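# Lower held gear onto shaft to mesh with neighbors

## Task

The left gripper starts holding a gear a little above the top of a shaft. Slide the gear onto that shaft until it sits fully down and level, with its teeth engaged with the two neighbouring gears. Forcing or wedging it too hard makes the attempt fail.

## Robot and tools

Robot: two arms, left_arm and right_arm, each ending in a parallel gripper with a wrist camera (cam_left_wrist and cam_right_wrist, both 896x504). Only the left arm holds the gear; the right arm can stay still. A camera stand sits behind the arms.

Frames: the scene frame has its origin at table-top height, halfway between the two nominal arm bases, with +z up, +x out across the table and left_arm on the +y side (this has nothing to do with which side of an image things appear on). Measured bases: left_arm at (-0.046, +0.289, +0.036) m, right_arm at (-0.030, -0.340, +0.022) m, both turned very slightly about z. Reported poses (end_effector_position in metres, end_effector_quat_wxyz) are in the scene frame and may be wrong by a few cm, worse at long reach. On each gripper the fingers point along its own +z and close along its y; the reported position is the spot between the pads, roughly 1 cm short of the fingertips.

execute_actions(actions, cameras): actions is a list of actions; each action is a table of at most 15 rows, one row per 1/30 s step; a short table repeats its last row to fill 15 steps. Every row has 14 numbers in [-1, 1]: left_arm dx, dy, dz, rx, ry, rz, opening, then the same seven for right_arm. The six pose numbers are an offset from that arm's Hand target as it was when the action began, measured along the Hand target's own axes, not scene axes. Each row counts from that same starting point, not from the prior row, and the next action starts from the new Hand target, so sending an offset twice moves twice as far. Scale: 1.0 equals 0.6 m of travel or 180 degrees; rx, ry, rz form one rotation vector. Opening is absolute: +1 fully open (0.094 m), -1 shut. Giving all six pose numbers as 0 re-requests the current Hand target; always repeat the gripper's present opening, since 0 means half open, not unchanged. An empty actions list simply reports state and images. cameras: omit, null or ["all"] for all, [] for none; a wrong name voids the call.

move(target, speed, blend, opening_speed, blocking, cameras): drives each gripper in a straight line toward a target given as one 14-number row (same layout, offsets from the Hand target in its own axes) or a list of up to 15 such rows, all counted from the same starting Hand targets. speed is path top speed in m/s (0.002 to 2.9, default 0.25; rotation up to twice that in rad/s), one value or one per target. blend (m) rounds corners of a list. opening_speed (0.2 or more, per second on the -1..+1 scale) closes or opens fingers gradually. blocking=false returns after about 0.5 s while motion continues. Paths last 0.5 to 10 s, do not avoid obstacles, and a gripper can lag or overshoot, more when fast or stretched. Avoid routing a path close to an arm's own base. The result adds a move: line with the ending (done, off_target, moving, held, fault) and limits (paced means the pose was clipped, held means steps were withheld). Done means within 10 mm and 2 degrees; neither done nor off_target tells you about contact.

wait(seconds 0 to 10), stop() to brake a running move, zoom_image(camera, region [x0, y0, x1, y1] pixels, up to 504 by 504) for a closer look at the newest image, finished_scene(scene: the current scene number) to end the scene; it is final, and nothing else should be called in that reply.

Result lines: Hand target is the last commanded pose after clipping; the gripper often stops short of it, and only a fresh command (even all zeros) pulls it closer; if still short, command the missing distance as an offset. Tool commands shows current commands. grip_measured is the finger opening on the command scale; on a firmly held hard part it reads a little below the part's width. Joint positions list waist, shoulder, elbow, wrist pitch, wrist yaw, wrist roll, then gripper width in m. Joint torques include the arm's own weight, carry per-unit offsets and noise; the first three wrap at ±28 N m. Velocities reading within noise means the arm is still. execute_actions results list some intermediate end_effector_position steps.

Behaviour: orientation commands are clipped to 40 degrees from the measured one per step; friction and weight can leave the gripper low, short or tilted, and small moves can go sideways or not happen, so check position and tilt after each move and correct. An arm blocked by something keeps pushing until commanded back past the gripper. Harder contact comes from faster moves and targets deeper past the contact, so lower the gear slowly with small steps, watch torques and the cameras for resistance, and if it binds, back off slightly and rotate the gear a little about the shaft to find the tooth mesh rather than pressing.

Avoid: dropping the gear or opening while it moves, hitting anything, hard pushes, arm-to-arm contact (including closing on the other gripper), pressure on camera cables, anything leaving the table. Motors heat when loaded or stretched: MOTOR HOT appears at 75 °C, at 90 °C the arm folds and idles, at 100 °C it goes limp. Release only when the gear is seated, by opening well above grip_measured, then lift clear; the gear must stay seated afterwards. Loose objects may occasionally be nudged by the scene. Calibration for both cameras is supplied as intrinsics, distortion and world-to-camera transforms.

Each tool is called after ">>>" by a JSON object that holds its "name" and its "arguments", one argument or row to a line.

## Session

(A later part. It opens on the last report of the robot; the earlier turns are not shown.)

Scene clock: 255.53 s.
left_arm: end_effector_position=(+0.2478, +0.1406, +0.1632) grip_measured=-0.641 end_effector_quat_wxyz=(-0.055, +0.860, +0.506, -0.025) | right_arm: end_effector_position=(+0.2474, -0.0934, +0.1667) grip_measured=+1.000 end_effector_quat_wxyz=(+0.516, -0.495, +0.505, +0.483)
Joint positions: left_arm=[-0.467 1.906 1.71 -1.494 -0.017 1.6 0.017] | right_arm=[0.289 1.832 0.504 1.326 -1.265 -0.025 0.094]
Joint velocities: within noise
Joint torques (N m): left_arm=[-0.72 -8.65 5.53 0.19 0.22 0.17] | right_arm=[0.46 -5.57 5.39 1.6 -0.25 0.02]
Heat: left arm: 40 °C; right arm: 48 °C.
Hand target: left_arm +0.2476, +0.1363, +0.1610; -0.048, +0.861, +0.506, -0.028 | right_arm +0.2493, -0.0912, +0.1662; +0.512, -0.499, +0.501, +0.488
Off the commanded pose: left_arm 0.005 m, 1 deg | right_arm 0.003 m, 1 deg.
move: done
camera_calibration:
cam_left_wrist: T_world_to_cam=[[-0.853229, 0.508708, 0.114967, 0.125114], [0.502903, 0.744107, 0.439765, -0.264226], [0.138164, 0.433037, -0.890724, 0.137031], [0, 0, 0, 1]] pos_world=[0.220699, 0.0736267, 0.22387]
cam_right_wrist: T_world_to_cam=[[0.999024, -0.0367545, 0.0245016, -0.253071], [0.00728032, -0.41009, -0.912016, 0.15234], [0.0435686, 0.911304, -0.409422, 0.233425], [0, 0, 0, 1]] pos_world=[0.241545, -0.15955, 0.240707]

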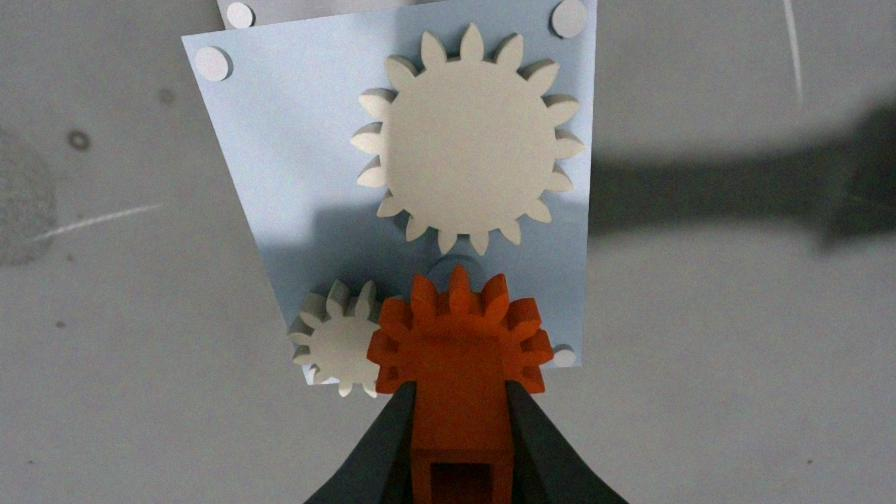

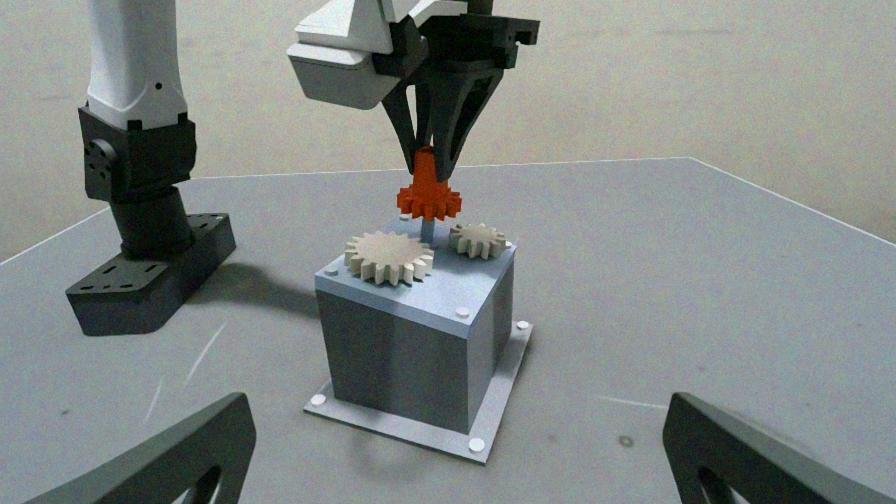

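>>> {"name": "move", "arguments": {
  "target": [0.0007,0.0011,0.0198,0,0,0,-1,0,0,0,0,0,0,1],
  "speed": 0.04
}}

>>> {"name": "zoom_image", "arguments": {
  "camera": "cam_right_wrist",
  "region": [370, 140, 490, 260]
}}

>>> {"name": "zoom_image", "arguments": {
  "camera": "cam_left_wrist",
  "region": [250, 240, 410, 400]
}}

>>> {"name": "zoom_image", "arguments": {
  "camera": "cam_left_wrist",
  "region": [340, 20, 600, 280]
}}

>>> {"name": "zoom_image", "arguments": {
  "camera": "cam_left_wrist",
  "region": [360, 260, 560, 420]
}}

Scene clock: 280.57 s.
left_arm: end_effector_position=(+0.2460, +0.1414, +0.1553) grip_measured=-0.641 end_effector_quat_wxyz=(-0.058, +0.860, +0.506, -0.027) | right_arm: end_effector_position=(+0.2474, -0.0934, +0.1667) grip_measured=+1.000 end_effector_quat_wxyz=(+0.516, -0.495, +0.505, +0.483)
Joint positions: left_arm=[-0.467 1.905 1.676 -1.469 -0.016 1.6 0.017] | right_arm=[0.289 1.832 0.505 1.325 -1.266 -0.025 0.094]
Joint velocities: within noise
Joint torques (N m): left_arm=[-0.62 -8.87 3.93 0.4 0.21 0.17] | right_arm=[0.53 -5.5 5.31 1.58 -0.23 0.01]
Heat: left arm: 38 °C; right arm: 41 °C.
Hand target: left_arm +0.2472, +0.1370, +0.1491; -0.049, +0.861, +0.506, -0.028 | right_arm +0.2493, -0.0912, +0.1662; +0.512, -0.499, +0.501, +0.488
Off the commanded pose: left_arm 0.008 m, 1 deg | right_arm 0.003 m, 1 deg.
move: done
camera_calibration:
cam_left_wrist: T_world_to_cam=[[-0.852409, 0.508305, 0.122574, 0.122677], [0.505952, 0.742678, 0.438681, -0.260895], [0.131951, 0.435952, -0.890244, 0.130922], [0, 0, 0, 1]] pos_world=[0.219296, 0.0743282, 0.215966]
cam_right_wrist: T_world_to_cam=[[0.999059, -0.0360654, 0.0240829, -0.252969], [0.00717719, -0.410165, -0.911983, 0.152344], [0.042769, 0.911298, -0.409521, 0.233637], [0, 0, 0, 1]] pos_world=[0.241645, -0.15955, 0.240707]

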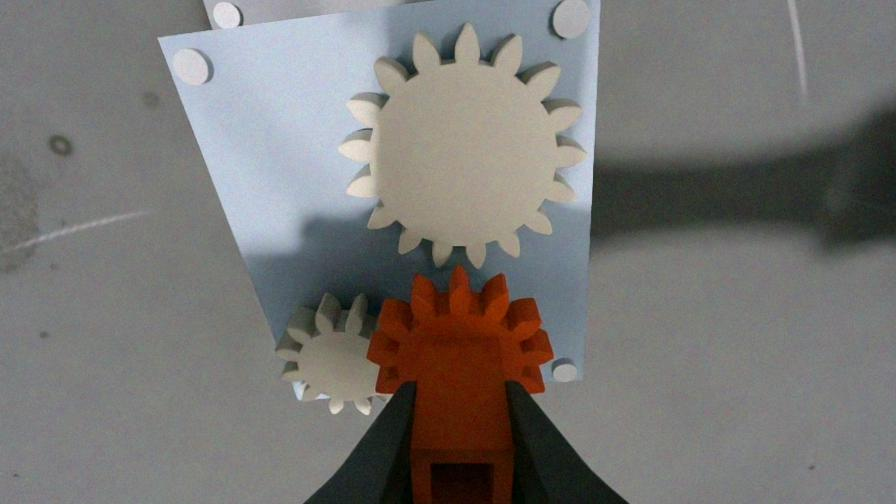

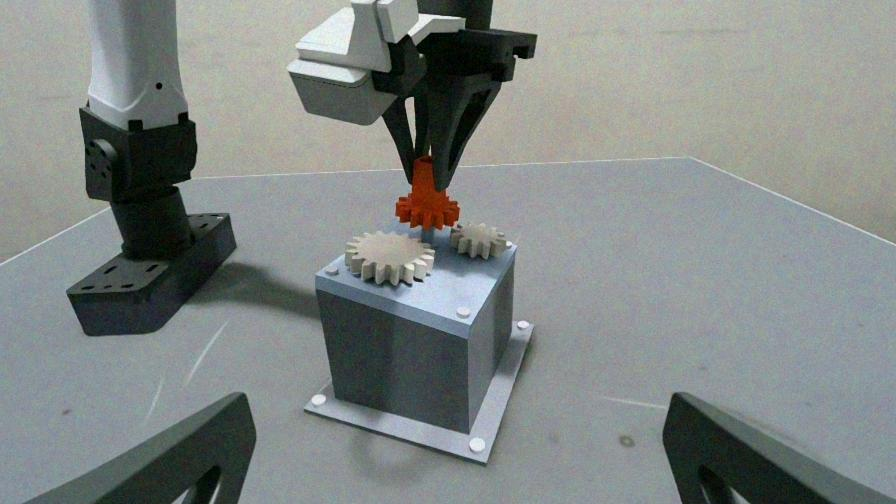

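Scaled by 4.200 from the camera's 896x504 image, which has a finer 1280x720 frame.

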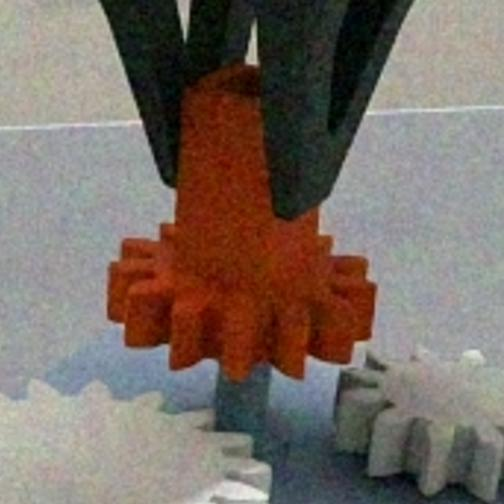

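Scaled by 3.150 from the camera's 896x504 image, which has a finer 1280x720 frame.

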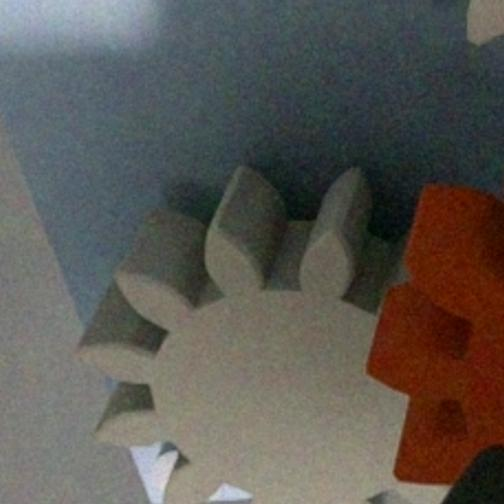

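Scaled by 1.938 from the camera's 896x504 image, which has a finer 1280x720 frame.

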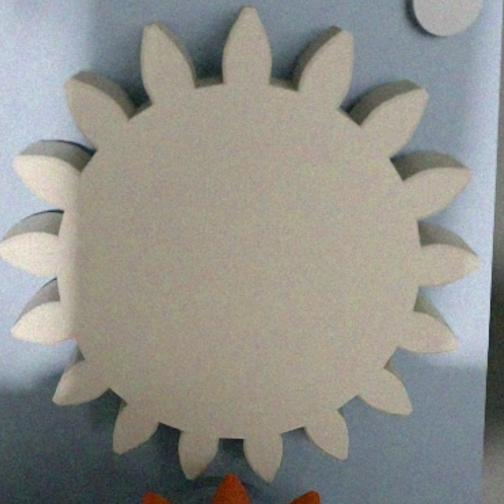

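Scaled by 2.520 from the camera's 896x504 image, which has a finer 1280x720 frame.

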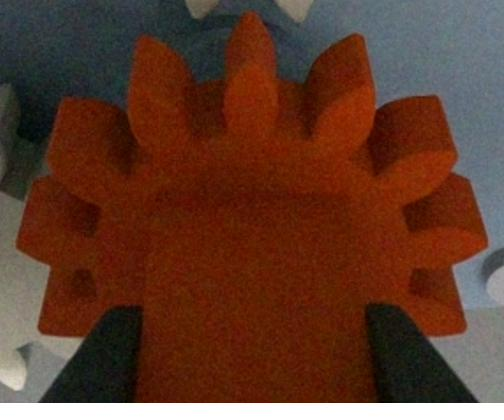

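>>> {"name": "move", "arguments": {
  "target": [
    [0.0006,0.0008,-0.0135,0,0,0,-1,0,0,0,0,0,0,1],
    [0.0006,0.0023,0.0015,0,0,0,-1,0,0,0,0,0,0,1]
  ],
  "speed": 0.05
}}

>>> {"name": "zoom_image", "arguments": {
  "camera": "cam_right_wrist",
  "region": [370, 140, 490, 260]
}}

Scene clock: 346.50 s.
left_arm: end_effector_position=(+0.2461, +0.1414, +0.1553) grip_measured=-0.641 end_effector_quat_wxyz=(-0.058, +0.860, +0.506, -0.027) | right_arm: end_effector_position=(+0.2474, -0.0934, +0.1666) grip_measured=+1.000 end_effector_quat_wxyz=(+0.516, -0.495, +0.505, +0.483)
Joint positions: left_arm=[-0.467 1.905 1.676 -1.469 -0.016 1.6 0.017] | right_arm=[0.289 1.832 0.505 1.325 -1.266 -0.025 0.094]
Joint velocities: within noise
Joint torques (N m): left_arm=[-0.47 -8.4 4.11 0.41 0.19 0.16] | right_arm=[0.47 -5.46 5.37 1.57 -0.22 0]
Heat: left arm: 35 °C; right arm: 37 °C.
Hand target: left_arm +0.2485, +0.1367, +0.1480; -0.049, +0.861, +0.506, -0.028 | right_arm +0.2494, -0.0912, +0.1662; +0.512, -0.499, +0.501, +0.488
Off the commanded pose: left_arm 0.009 m, 1 deg | right_arm 0.003 m, 1 deg.
move: done
camera_calibration:
cam_left_wrist: T_world_to_cam=[[-0.852477, 0.508295, 0.122142, 0.122922], [0.50576, 0.742814, 0.438673, -0.260838], [0.132247, 0.435734, -0.890307, 0.130918], [0, 0, 0, 1]] pos_world=[0.219396, 0.0742281, 0.215966]
cam_right_wrist: T_world_to_cam=[[0.99907, -0.0360082, 0.0237289, -0.252875], [0.00687229, -0.410277, -0.911935, 0.152298], [0.0425726, 0.91125, -0.409648, 0.233667], [0, 0, 0, 1]] pos_world=[0.241645, -0.15955, 0.240607]

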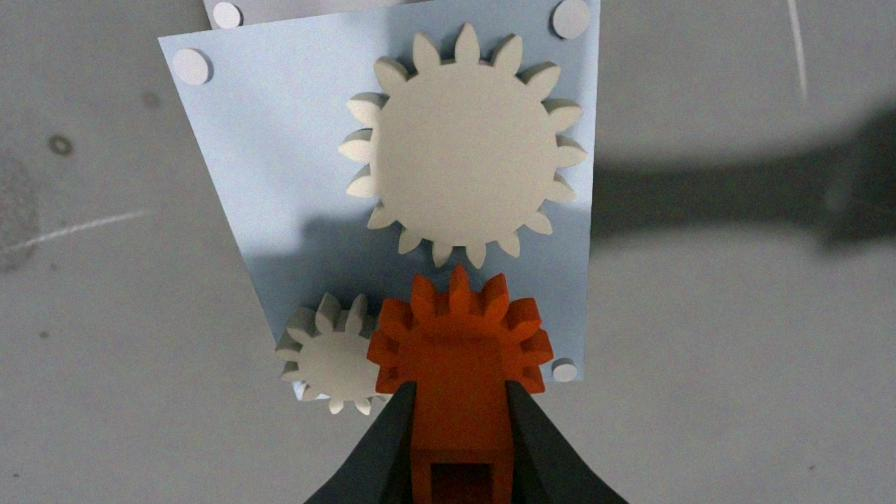

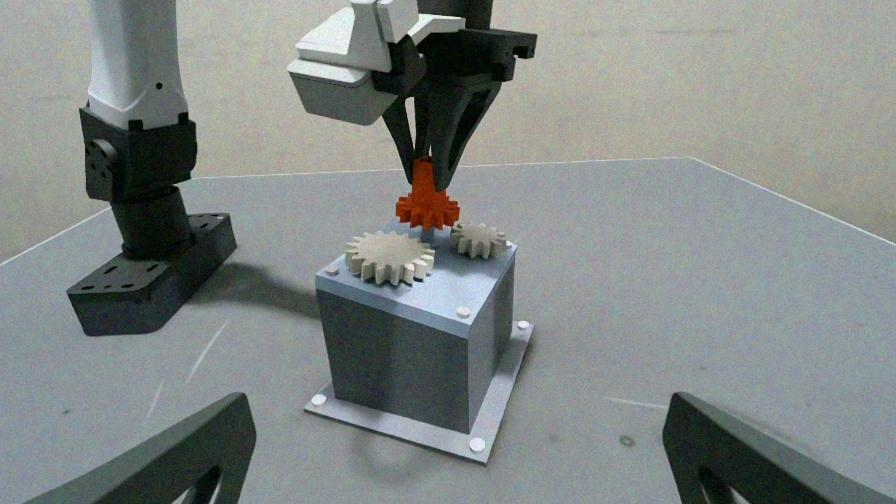

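Scaled by 4.200 from the camera's 896x504 image, which has a finer 1280x720 frame.

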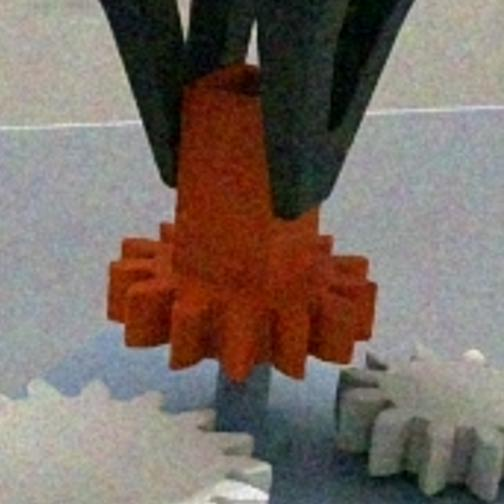

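>>> {"name": "move", "arguments": {
  "target": [0.001,0,-0.03,0,0,0,-1,0,0,0,0,0,0,1],
  "speed": 0.06,
  "cameras": ["cam_right_wrist"]
}}

>>> {"name": "zoom_image", "arguments": {
  "camera": "cam_right_wrist",
  "region": [370, 140, 490, 260]
}}

Scene clock: 355.00 s.
left_arm: end_effector_position=(+0.2497, +0.1395, +0.1633) grip_measured=-0.641 end_effector_quat_wxyz=(-0.051, +0.861, +0.506, -0.023) | right_arm: end_effector_position=(+0.2474, -0.0934, +0.1666) grip_measured=+1.000 end_effector_quat_wxyz=(+0.516, -0.495, +0.505, +0.483)
Joint positions: left_arm=[-0.467 1.907 1.712 -1.487 -0.016 1.6 0.017] | right_arm=[0.289 1.832 0.505 1.325 -1.266 -0.025 0.094]
Joint velocities: within noise
Joint torques (N m): left_arm=[-0.43 -7.75 8.68 -0.13 0.19 0.18] | right_arm=[0.44 -5.56 5.34 1.55 -0.21 0.02]
Heat: left arm: 35 °C; right arm: 37 °C.
Hand target: left_arm +0.2506, +0.1362, +0.1660; -0.048, +0.861, +0.506, -0.028 | right_arm +0.2494, -0.0912, +0.1662; +0.512, -0.499, +0.501, +0.488
Off the commanded pose: left_arm 0.004 m, 1 deg | right_arm 0.003 m, 1 deg.
move: done
camera_calibration:
cam_right_wrist: T_world_to_cam=[[0.99907, -0.0360082, 0.0237289, -0.252875], [0.00687229, -0.410277, -0.911935, 0.152298], [0.0425726, 0.91125, -0.409648, 0.233667], [0, 0, 0, 1]] pos_world=[0.241645, -0.15955, 0.240607]
Images, in order (width x height): cam_right_wrist 896x504.

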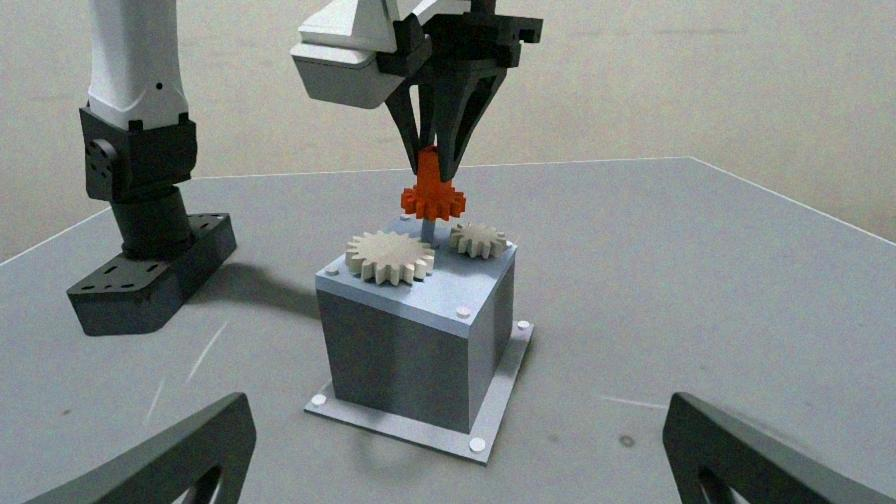

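Scaled by 4.200 from the camera's 896x504 image, which has a finer 1280x720 frame.

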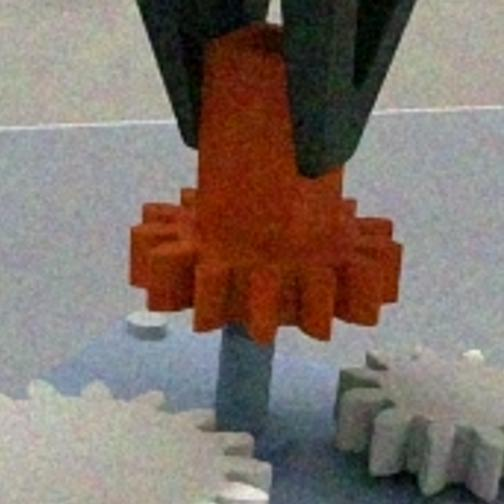

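>>> {"name": "move", "arguments": {
  "target": [0.0005,0.0009,0.0128,0,0,0,-1,0,0,0,0,0,0,1],
  "speed": 0.05,
  "cameras": ["cam_right_wrist"]
}}

>>> {"name": "zoom_image", "arguments": {
  "camera": "cam_right_wrist",
  "region": [370, 140, 490, 260]
}}

Scene clock: 366.00 s.
left_arm: end_effector_position=(+0.2498, +0.1395, +0.1633) grip_measured=-0.641 end_effector_quat_wxyz=(-0.051, +0.861, +0.506, -0.022) | right_arm: end_effector_position=(+0.2473, -0.0934, +0.1666) grip_measured=+1.000 end_effector_quat_wxyz=(+0.516, -0.495, +0.505, +0.483)
Joint positions: left_arm=[-0.467 1.907 1.712 -1.486 -0.016 1.6 0.017] | right_arm=[0.289 1.832 0.505 1.325 -1.266 -0.025 0.094]
Joint velocities: within noise
Joint torques (N m): left_arm=[-0.23 -7.99 5.5 0.19 0.19 0.18] | right_arm=[0.4 -5.46 5.3 1.59 -0.21 0.01]
Heat: left arm: 36 °C; right arm: 37 °C.
Hand target: left_arm +0.2504, +0.1366, +0.1583; -0.048, +0.861, +0.506, -0.028 | right_arm +0.2493, -0.0912, +0.1662; +0.512, -0.499, +0.501, +0.488
Off the commanded pose: left_arm 0.006 m, 1 deg | right_arm 0.003 m, 1 deg.
move: done
camera_calibration:
cam_right_wrist: T_world_to_cam=[[0.999081, -0.0356506, 0.0237849, -0.252834], [0.00707171, -0.410243, -0.911949, 0.152258], [0.0422691, 0.911279, -0.409614, 0.233737], [0, 0, 0, 1]] pos_world=[0.241645, -0.159551, 0.240607]
Images, in order (width x height): cam_right_wrist 896x504.

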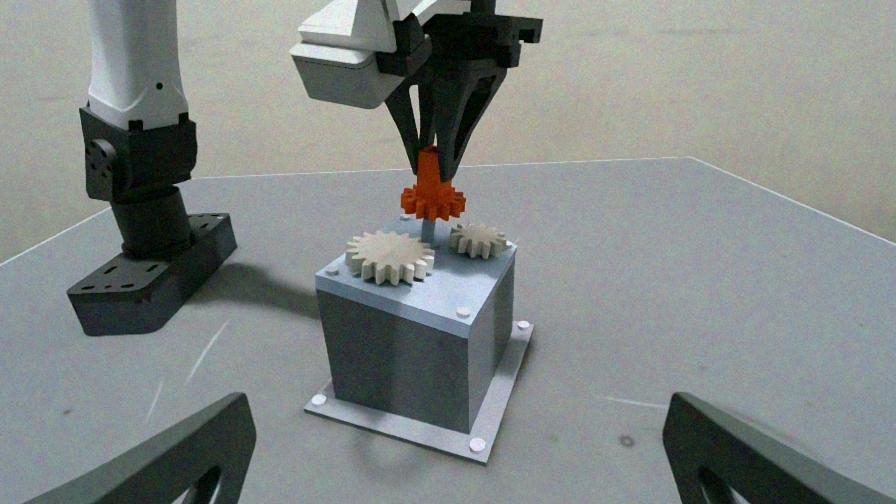

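Scaled by 4.200 from the camera's 896x504 image, which has a finer 1280x720 frame.

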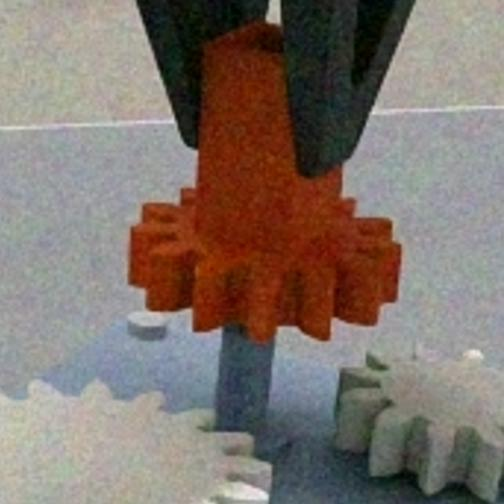

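>>> {"name": "move", "arguments": {
  "target": [0.0006,0.001,0.0148,0,0,0,-1,0,0,0,0,0,0,1],
  "speed": 0.05,
  "cameras": ["cam_right_wrist"]
}}

>>> {"name": "zoom_image", "arguments": {
  "camera": "cam_right_wrist",
  "region": [370, 140, 490, 260]
}}

>>> {"name": "move", "arguments": {
  "target": [0,0,0,0,0,0,-1,0,0.288,0.107,0.25,0,0,1],
  "speed": 0.35,
  "cameras": ["cam_right_wrist"]
}}

>>> {"name": "zoom_image", "arguments": {
  "camera": "cam_right_wrist",
  "region": [380, 70, 500, 190]
}}

Scene clock: 377.07 s.
left_arm: end_effector_position=(+0.2480, +0.1404, +0.1539) grip_measured=-0.641 end_effector_quat_wxyz=(-0.055, +0.860, +0.506, -0.025) | right_arm: end_effector_position=(+0.2473, -0.0934, +0.1666) grip_measured=+1.000 end_effector_quat_wxyz=(+0.516, -0.495, +0.505, +0.483)
Joint positions: left_arm=[-0.467 1.907 1.674 -1.457 -0.016 1.6 0.017] | right_arm=[0.289 1.832 0.505 1.325 -1.266 -0.025 0.094]
Joint velocities: within noise
Joint torques (N m): left_arm=[-0.2 -8.24 5.63 0.25 0.19 0.22] | right_arm=[0.43 -5.53 5.39 1.59 -0.2 0.03]
Heat: left arm: 36 °C; right arm: 36 °C.
Hand target: left_arm +0.2503, +0.1372, +0.1494; -0.048, +0.861, +0.506, -0.028 | right_arm +0.2493, -0.0912, +0.1663; +0.512, -0.499, +0.501, +0.488
Off the commanded pose: left_arm 0.006 m, 1 deg | right_arm 0.003 m, 1 deg.
move: done
camera_calibration:
cam_right_wrist: T_world_to_cam=[[0.999081, -0.0356506, 0.0237849, -0.252834], [0.00707171, -0.410243, -0.911949, 0.152258], [0.0422691, 0.911279, -0.409614, 0.233737], [0, 0, 0, 1]] pos_world=[0.241645, -0.159551, 0.240607]
Images, in order (width x height): cam_right_wrist 896x504.

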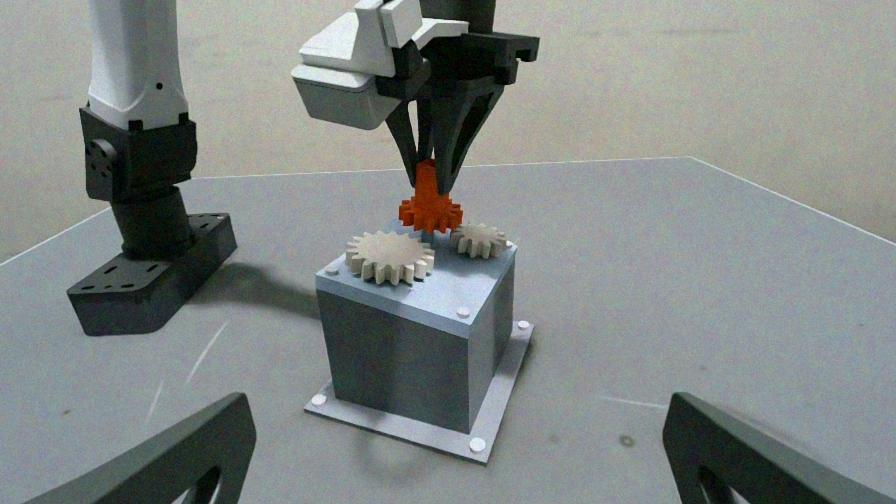

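Scaled by 4.200 from the camera's 896x504 image, which has a finer 1280x720 frame.

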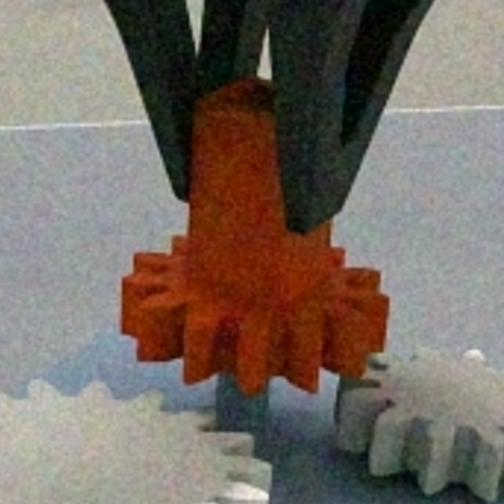

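Scene clock: 379.33 s.
left_arm: end_effector_position=(+0.2480, +0.1404, +0.1539) grip_measured=-0.641 end_effector_quat_wxyz=(-0.055, +0.860, +0.506, -0.025) | right_arm: end_effector_position=(+0.0780, -0.0265, +0.1433) grip_measured=+1.000 end_effector_quat_wxyz=(+0.647, -0.301, +0.661, +0.232)
Joint positions: left_arm=[-0.467 1.907 1.674 -1.457 -0.016 1.6 0.017] | right_arm=[1.683 1.643 0.154 1.403 0.882 -0.016 0.094]
Joint velocities: within noise
Joint torques (N m): left_arm=[-0.08 -8.1 5.55 0.25 0.18 0.21] | right_arm=[0.68 -3.17 4.59 2.86 0.15 -0.08]
Heat: left arm: 36 °C; right arm: 37 °C.
Hand target: left_arm +0.2503, +0.1372, +0.1494; -0.048, +0.861, +0.506, -0.028 | right_arm +0.0784, -0.0224, +0.1625; +0.664, -0.265, +0.650, +0.259
Off the commanded pose: left_arm 0.006 m, 1 deg | right_arm 0.020 m, 6 deg.
move: off_target (right_arm)
camera_calibration:
cam_right_wrist: T_world_to_cam=[[0.703728, -0.705585, 0.0831735, -0.0839194], [-0.272942, -0.376577, -0.885264, 0.17853], [0.65595, 0.600283, -0.457591, 0.121119], [0, 0, 0, 1]] pos_world=[0.0283367, -0.0646876, 0.220448]
Images, in order (width x height): cam_right_wrist 896x504.

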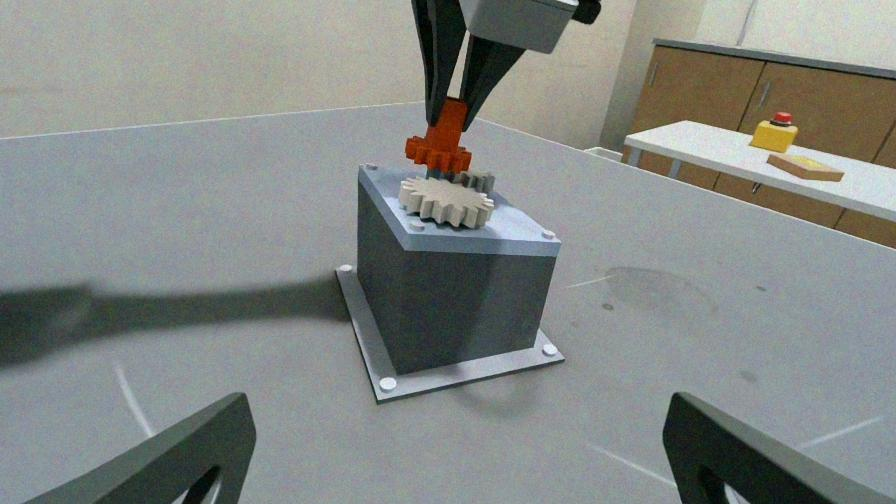

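Scaled by 4.200 from the camera's 896x504 image, which has a finer 1280x720 frame.

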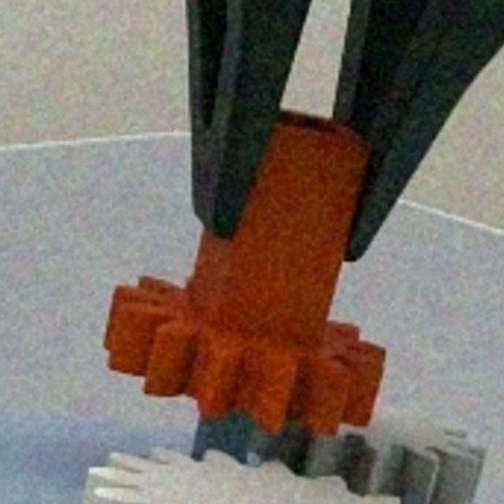

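>>> {"name": "move", "arguments": {
  "target": [-0.001,-0.0019,0.0086,0,0,0,-1,0,0,0,0,0,0,1],
  "speed": 0.04
}}

>>> {"name": "zoom_image", "arguments": {
  "camera": "cam_right_wrist",
  "region": [380, 70, 500, 190]
}}

>>> {"name": "zoom_image", "arguments": {
  "camera": "cam_left_wrist",
  "region": [250, 260, 410, 420]
}}

>>> {"name": "zoom_image", "arguments": {
  "camera": "cam_left_wrist",
  "region": [380, 220, 540, 340]
}}

Scene clock: 400.30 s.
left_arm: end_effector_position=(+0.2472, +0.1405, +0.1484) grip_measured=-0.641 end_effector_quat_wxyz=(-0.056, +0.860, +0.506, -0.026) | right_arm: end_effector_position=(+0.0781, -0.0266, +0.1434) grip_measured=+1.000 end_effector_quat_wxyz=(+0.647, -0.301, +0.661, +0.232)
Joint positions: left_arm=[-0.467 1.907 1.652 -1.438 -0.015 1.6 0.017] | right_arm=[1.683 1.643 0.154 1.403 0.883 -0.016 0.094]
Joint velocities: within noise
Joint torques (N m): left_arm=[-0.39 -8.68 4.89 0.28 0.2 0.18] | right_arm=[0.58 -3.19 4.52 2.88 0.16 -0.13]
Heat: left arm: 37 °C; right arm: 42 °C.
Hand target: left_arm +0.2484, +0.1375, +0.1444; -0.049, +0.861, +0.506, -0.028 | right_arm +0.0784, -0.0224, +0.1625; +0.664, -0.265, +0.650, +0.259
Off the commanded pose: left_arm 0.005 m, 1 deg | right_arm 0.020 m, 6 deg.
move: off_target (right_arm)
camera_calibration:
cam_left_wrist: T_world_to_cam=[[-0.852868, 0.508541, 0.118331, 0.125679], [0.504488, 0.744208, 0.437773, -0.257543], [0.134563, 0.433059, -0.891264, 0.124984], [0, 0, 0, 1]] pos_world=[0.220297, 0.0736268, 0.209268]
cam_right_wrist: T_world_to_cam=[[0.703189, -0.706105, 0.0833159, -0.0840481], [-0.272913, -0.376258, -0.885409, 0.178632], [0.656539, 0.599872, -0.457286, 0.121113], [0, 0, 0, 1]] pos_world=[0.0283372, -0.0647872, 0.220548]

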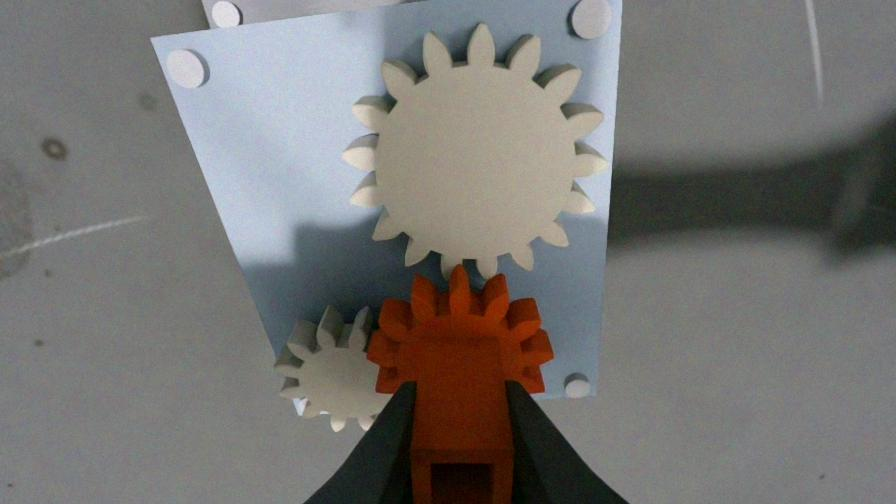

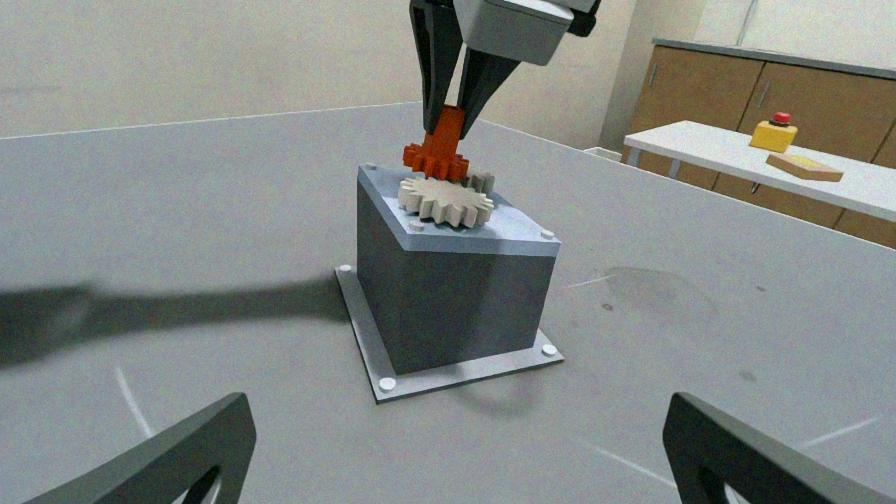

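Scaled by 4.200 from the camera's 896x504 image, which has a finer 1280x720 frame.

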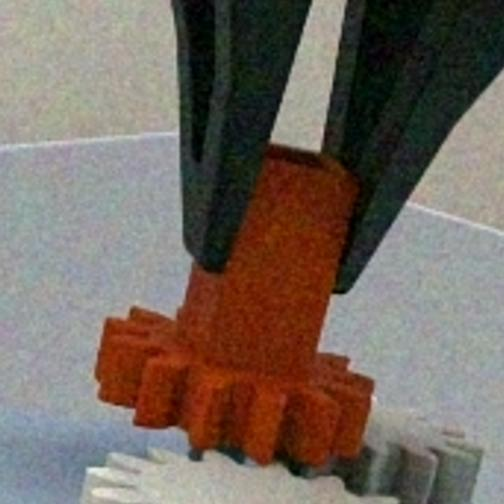

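Scaled by 3.150 from the camera's 896x504 image, which has a finer 1280x720 frame.

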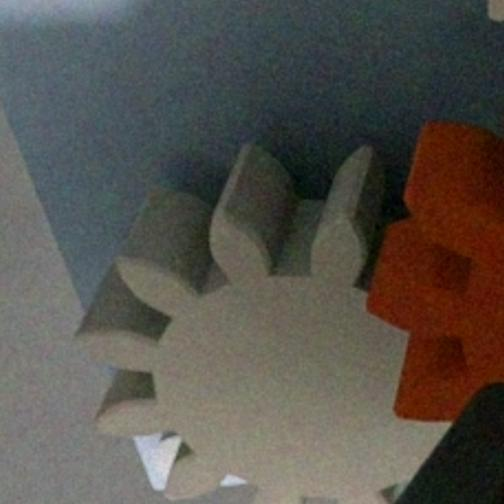

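Scaled by 3.150 from the camera's 896x504 image, which has a finer 1280x720 frame.

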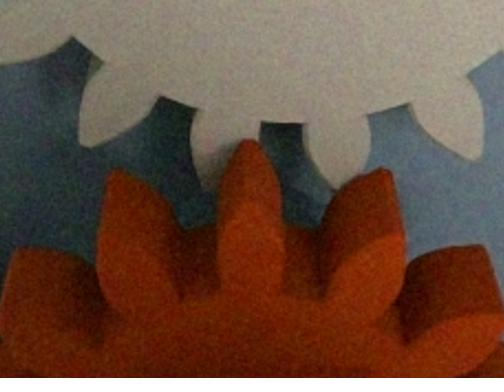

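>>> {"name": "move", "arguments": {
  "target": [0,0,0,0,0,0,-1,-0.01,-0.28,0.119,-0.25,0,0,1],
  "speed": 0.35,
  "cameras": ["cam_right_wrist"]
}}

>>> {"name": "zoom_image", "arguments": {
  "camera": "cam_right_wrist",
  "region": [370, 160, 490, 280]
}}

Scene clock: 416.57 s.
left_arm: end_effector_position=(+0.2472, +0.1405, +0.1484) grip_measured=-0.641 end_effector_quat_wxyz=(-0.056, +0.860, +0.506, -0.026) | right_arm: end_effector_position=(+0.2436, -0.0975, +0.1723) grip_measured=+1.000 end_effector_quat_wxyz=(+0.516, -0.495, +0.505, +0.483)
Joint positions: left_arm=[-0.467 1.907 1.652 -1.438 -0.015 1.6 0.017] | right_arm=[0.278 1.792 0.489 1.301 -1.275 -0.025 0.094]
Joint velocities: within noise
Joint torques (N m): left_arm=[-0.36 -8.68 4.96 0.27 0.19 0.17] | right_arm=[0.43 -5.29 5.52 1.6 -0.16 0]
Heat: left arm: 36 °C; right arm: 44 °C.
Hand target: left_arm +0.2484, +0.1375, +0.1444; -0.049, +0.861, +0.506, -0.028 | right_arm +0.2456, -0.0953, +0.1721; +0.512, -0.499, +0.501, +0.488
Off the commanded pose: left_arm 0.005 m, 1 deg | right_arm 0.003 m, 1 deg.
move: done
camera_calibration:
cam_right_wrist: T_world_to_cam=[[0.999019, -0.037145, 0.0241273, -0.249531], [0.00677897, -0.410078, -0.912025, 0.155826], [0.0437712, 0.911294, -0.409424, 0.239529], [0, 0, 0, 1]] pos_world=[0.237745, -0.163649, 0.246207]
Images, in order (width x height): cam_right_wrist 896x504.

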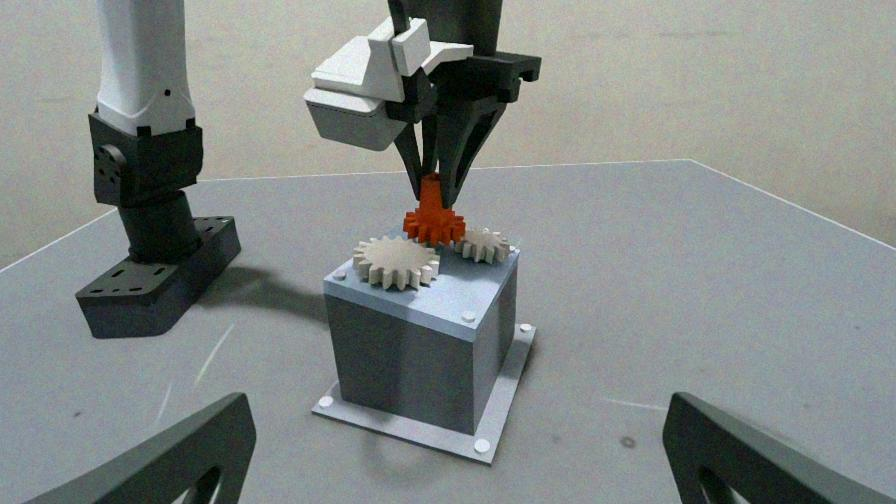

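Scaled by 4.200 from the camera's 896x504 image, which has a finer 1280x720 frame.

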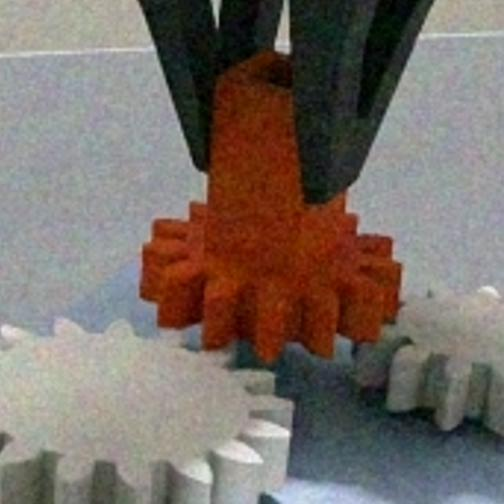

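>>> {"name": "move", "arguments": {
  "target": [0,0,0,0.0007,0,0.025,-1,0,0,0,0,0,0,1],
  "speed": 0.05
}}

>>> {"name": "zoom_image", "arguments": {
  "camera": "cam_left_wrist",
  "region": [340, 260, 420, 340]
}}

>>> {"name": "zoom_image", "arguments": {
  "camera": "cam_left_wrist",
  "region": [410, 220, 510, 320]
}}

Scene clock: 479.13 s.
left_arm: end_effector_position=(+0.2472, +0.1404, +0.1484) grip_measured=-0.641 end_effector_quat_wxyz=(-0.055, +0.876, +0.478, -0.028) | right_arm: end_effector_position=(+0.2436, -0.0975, +0.1723) grip_measured=+1.000 end_effector_quat_wxyz=(+0.516, -0.495, +0.505, +0.483)
Joint positions: left_arm=[-0.467 1.907 1.652 -1.438 -0.014 1.665 0.017] | right_arm=[0.278 1.792 0.489 1.3 -1.276 -0.025 0.094]
Joint velocities: within noise
Joint torques (N m): left_arm=[-0.29 -8.5 5.19 0.24 0.17 0.31] | right_arm=[0.46 -5.3 5.46 1.58 -0.21 0.02]
Heat: left arm: 37 °C; right arm: 36 °C.
Hand target: left_arm +0.2485, +0.1375, +0.1444; -0.048, +0.880, +0.472, -0.031 | right_arm +0.2456, -0.0953, +0.1721; +0.512, -0.499, +0.501, +0.488
Off the commanded pose: left_arm 0.005 m, 1 deg | right_arm 0.003 m, 1 deg.
move: done
camera_calibration:
cam_left_wrist: T_world_to_cam=[[-0.817693, 0.563423, 0.118039, 0.109378], [0.553546, 0.713299, 0.429873, -0.264001], [0.158003, 0.416844, -0.89514, 0.122094], [0, 0, 0, 1]] pos_world=[0.216283, 0.0757919, 0.209867]
cam_right_wrist: T_world_to_cam=[[0.999054, -0.0364563, 0.0237076, -0.249423], [0.00667478, -0.410154, -0.911992, 0.15583], [0.0429717, 0.911287, -0.409522, 0.239739], [0, 0, 0, 1]] pos_world=[0.237845, -0.16365, 0.246207]

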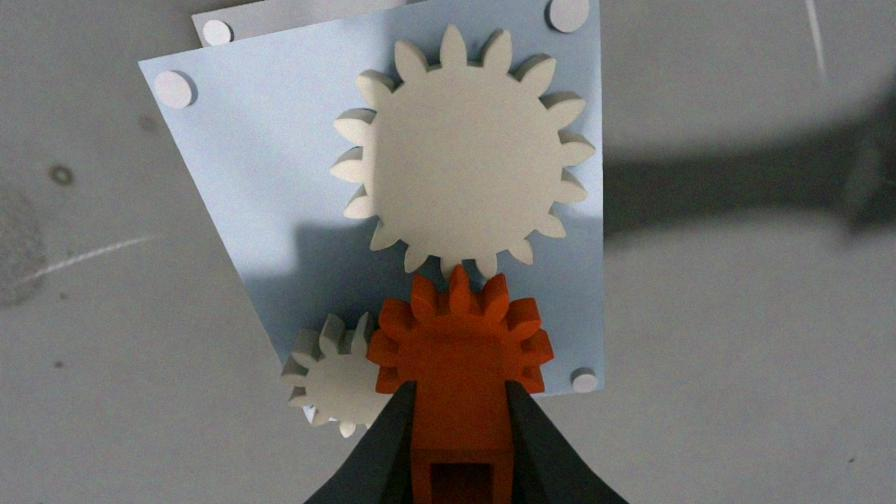

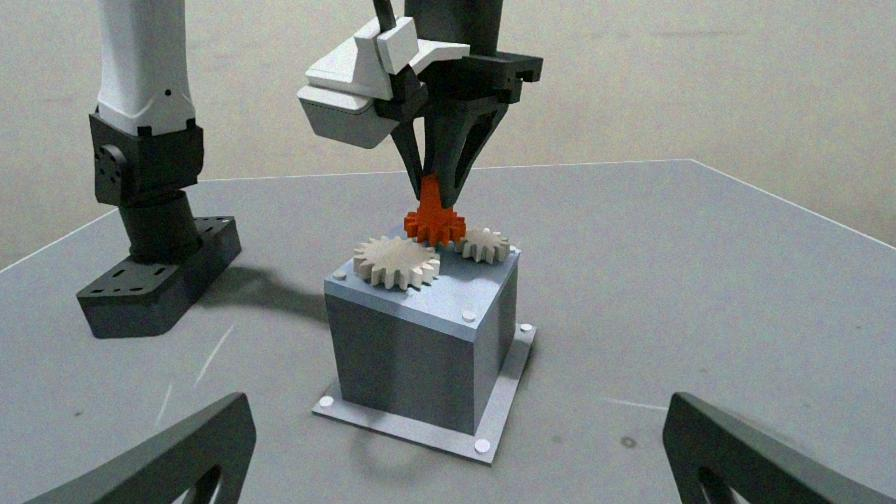

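Scaled by 6.300 from the camera's 896x504 image, which has a finer 1280x720 frame.

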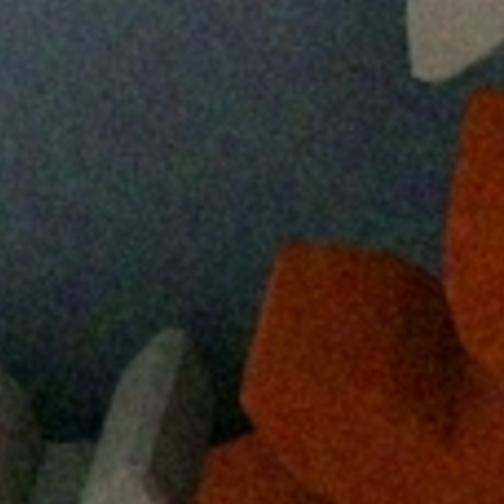

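Scaled by 5.040 from the camera's 896x504 image, which has a finer 1280x720 frame.

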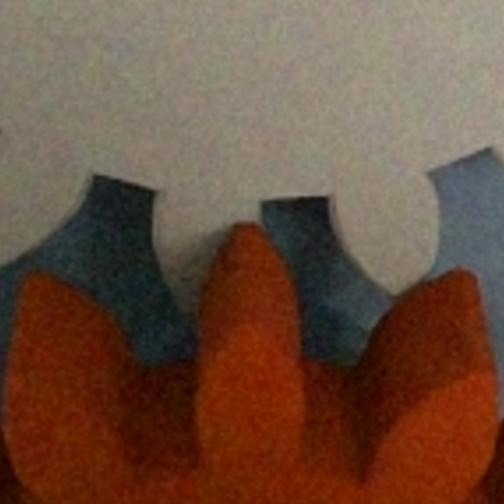

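>>> {"name": "move", "arguments": {
  "target": [
    [0.0007,-0.0009,-0.019,0,0,0,-1,0,0,0,0,0,0,1],
    [0.0007,-0.0009,-0.019,0.0009,0,0.033,-1,0,0,0,0,0,0,1]
  ],
  "speed": 0.06
}}

>>> {"name": "zoom_image", "arguments": {
  "camera": "cam_left_wrist",
  "region": [260, 280, 400, 440]
}}

>>> {"name": "zoom_image", "arguments": {
  "camera": "cam_left_wrist",
  "region": [320, 20, 580, 300]
}}

Scene clock: 518.43 s.
left_arm: end_effector_position=(+0.2470, +0.1405, +0.1517) grip_measured=-0.641 end_effector_quat_wxyz=(-0.053, +0.900, +0.431, -0.031) | right_arm: end_effector_position=(+0.2435, -0.0975, +0.1722) grip_measured=+1.000 end_effector_quat_wxyz=(+0.516, -0.495, +0.505, +0.483)
Joint positions: left_arm=[-0.467 1.907 1.665 -1.452 -0.014 1.77 0.017] | right_arm=[0.278 1.792 0.489 1.299 -1.276 -0.025 0.094]
Joint velocities: within noise
Joint torques (N m): left_arm=[-0.27 -8.05 8.62 -0.16 0.16 0.32] | right_arm=[0.51 -5.45 5.48 1.55 -0.2 0.01]
Heat: left arm: 37 °C; right arm: 35 °C.
Hand target: left_arm +0.2494, +0.1375, +0.1558; -0.048, +0.903, +0.425, -0.034 | right_arm +0.2456, -0.0953, +0.1721; +0.512, -0.499, +0.501, +0.488
Off the commanded pose: left_arm 0.006 m, 1 deg | right_arm 0.003 m, 1 deg.
move: done
camera_calibration:
cam_left_wrist: T_world_to_cam=[[-0.753735, 0.646511, 0.117927, 0.0814112], [0.628208, 0.656122, 0.418161, -0.27405], [0.192971, 0.389265, -0.900686, 0.121096], [0, 0, 0, 1]] pos_world=[0.210155, 0.0800386, 0.214066]
cam_right_wrist: T_world_to_cam=[[0.999087, -0.0360231, 0.022971, -0.249179], [0.00617142, -0.410341, -0.911911, 0.1559], [0.0422758, 0.91122, -0.409744, 0.239949], [0, 0, 0, 1]] pos_world=[0.237845, -0.16365, 0.246208]

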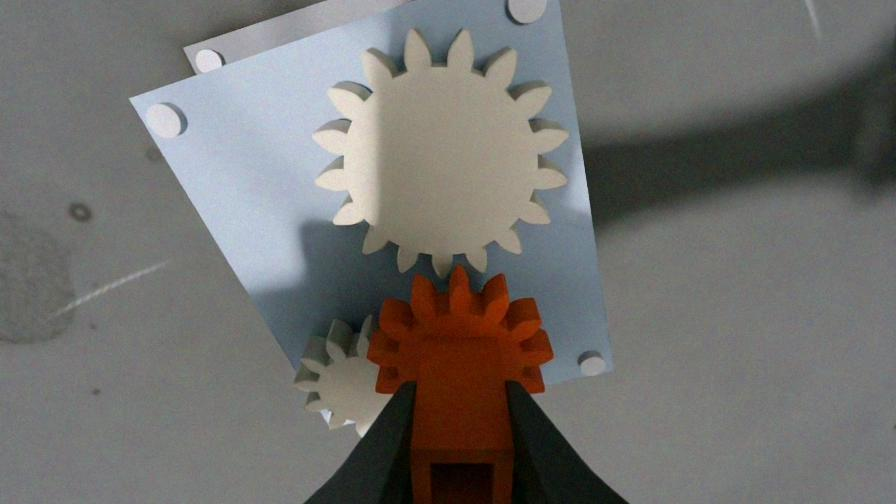

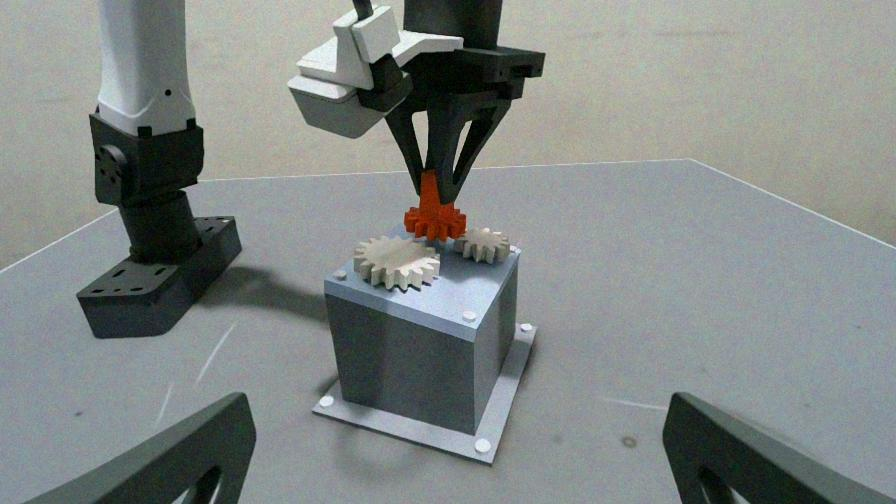

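Scaled by 3.150 from the camera's 896x504 image, which has a finer 1280x720 frame.

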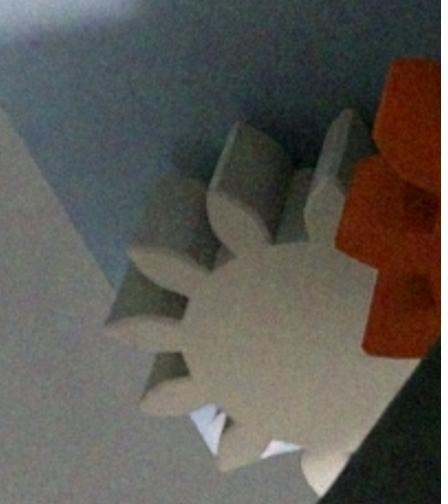

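Scaled by 1.800 from the camera's 896x504 image, which has a finer 1280x720 frame.

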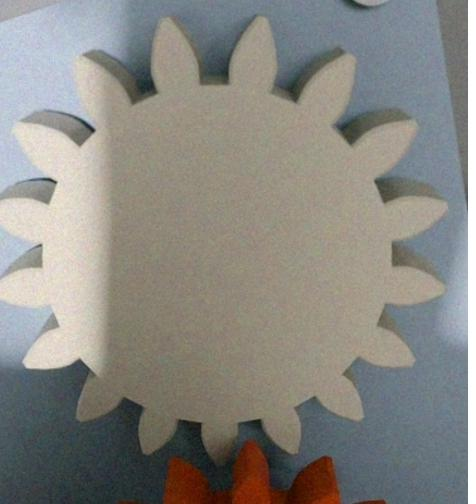

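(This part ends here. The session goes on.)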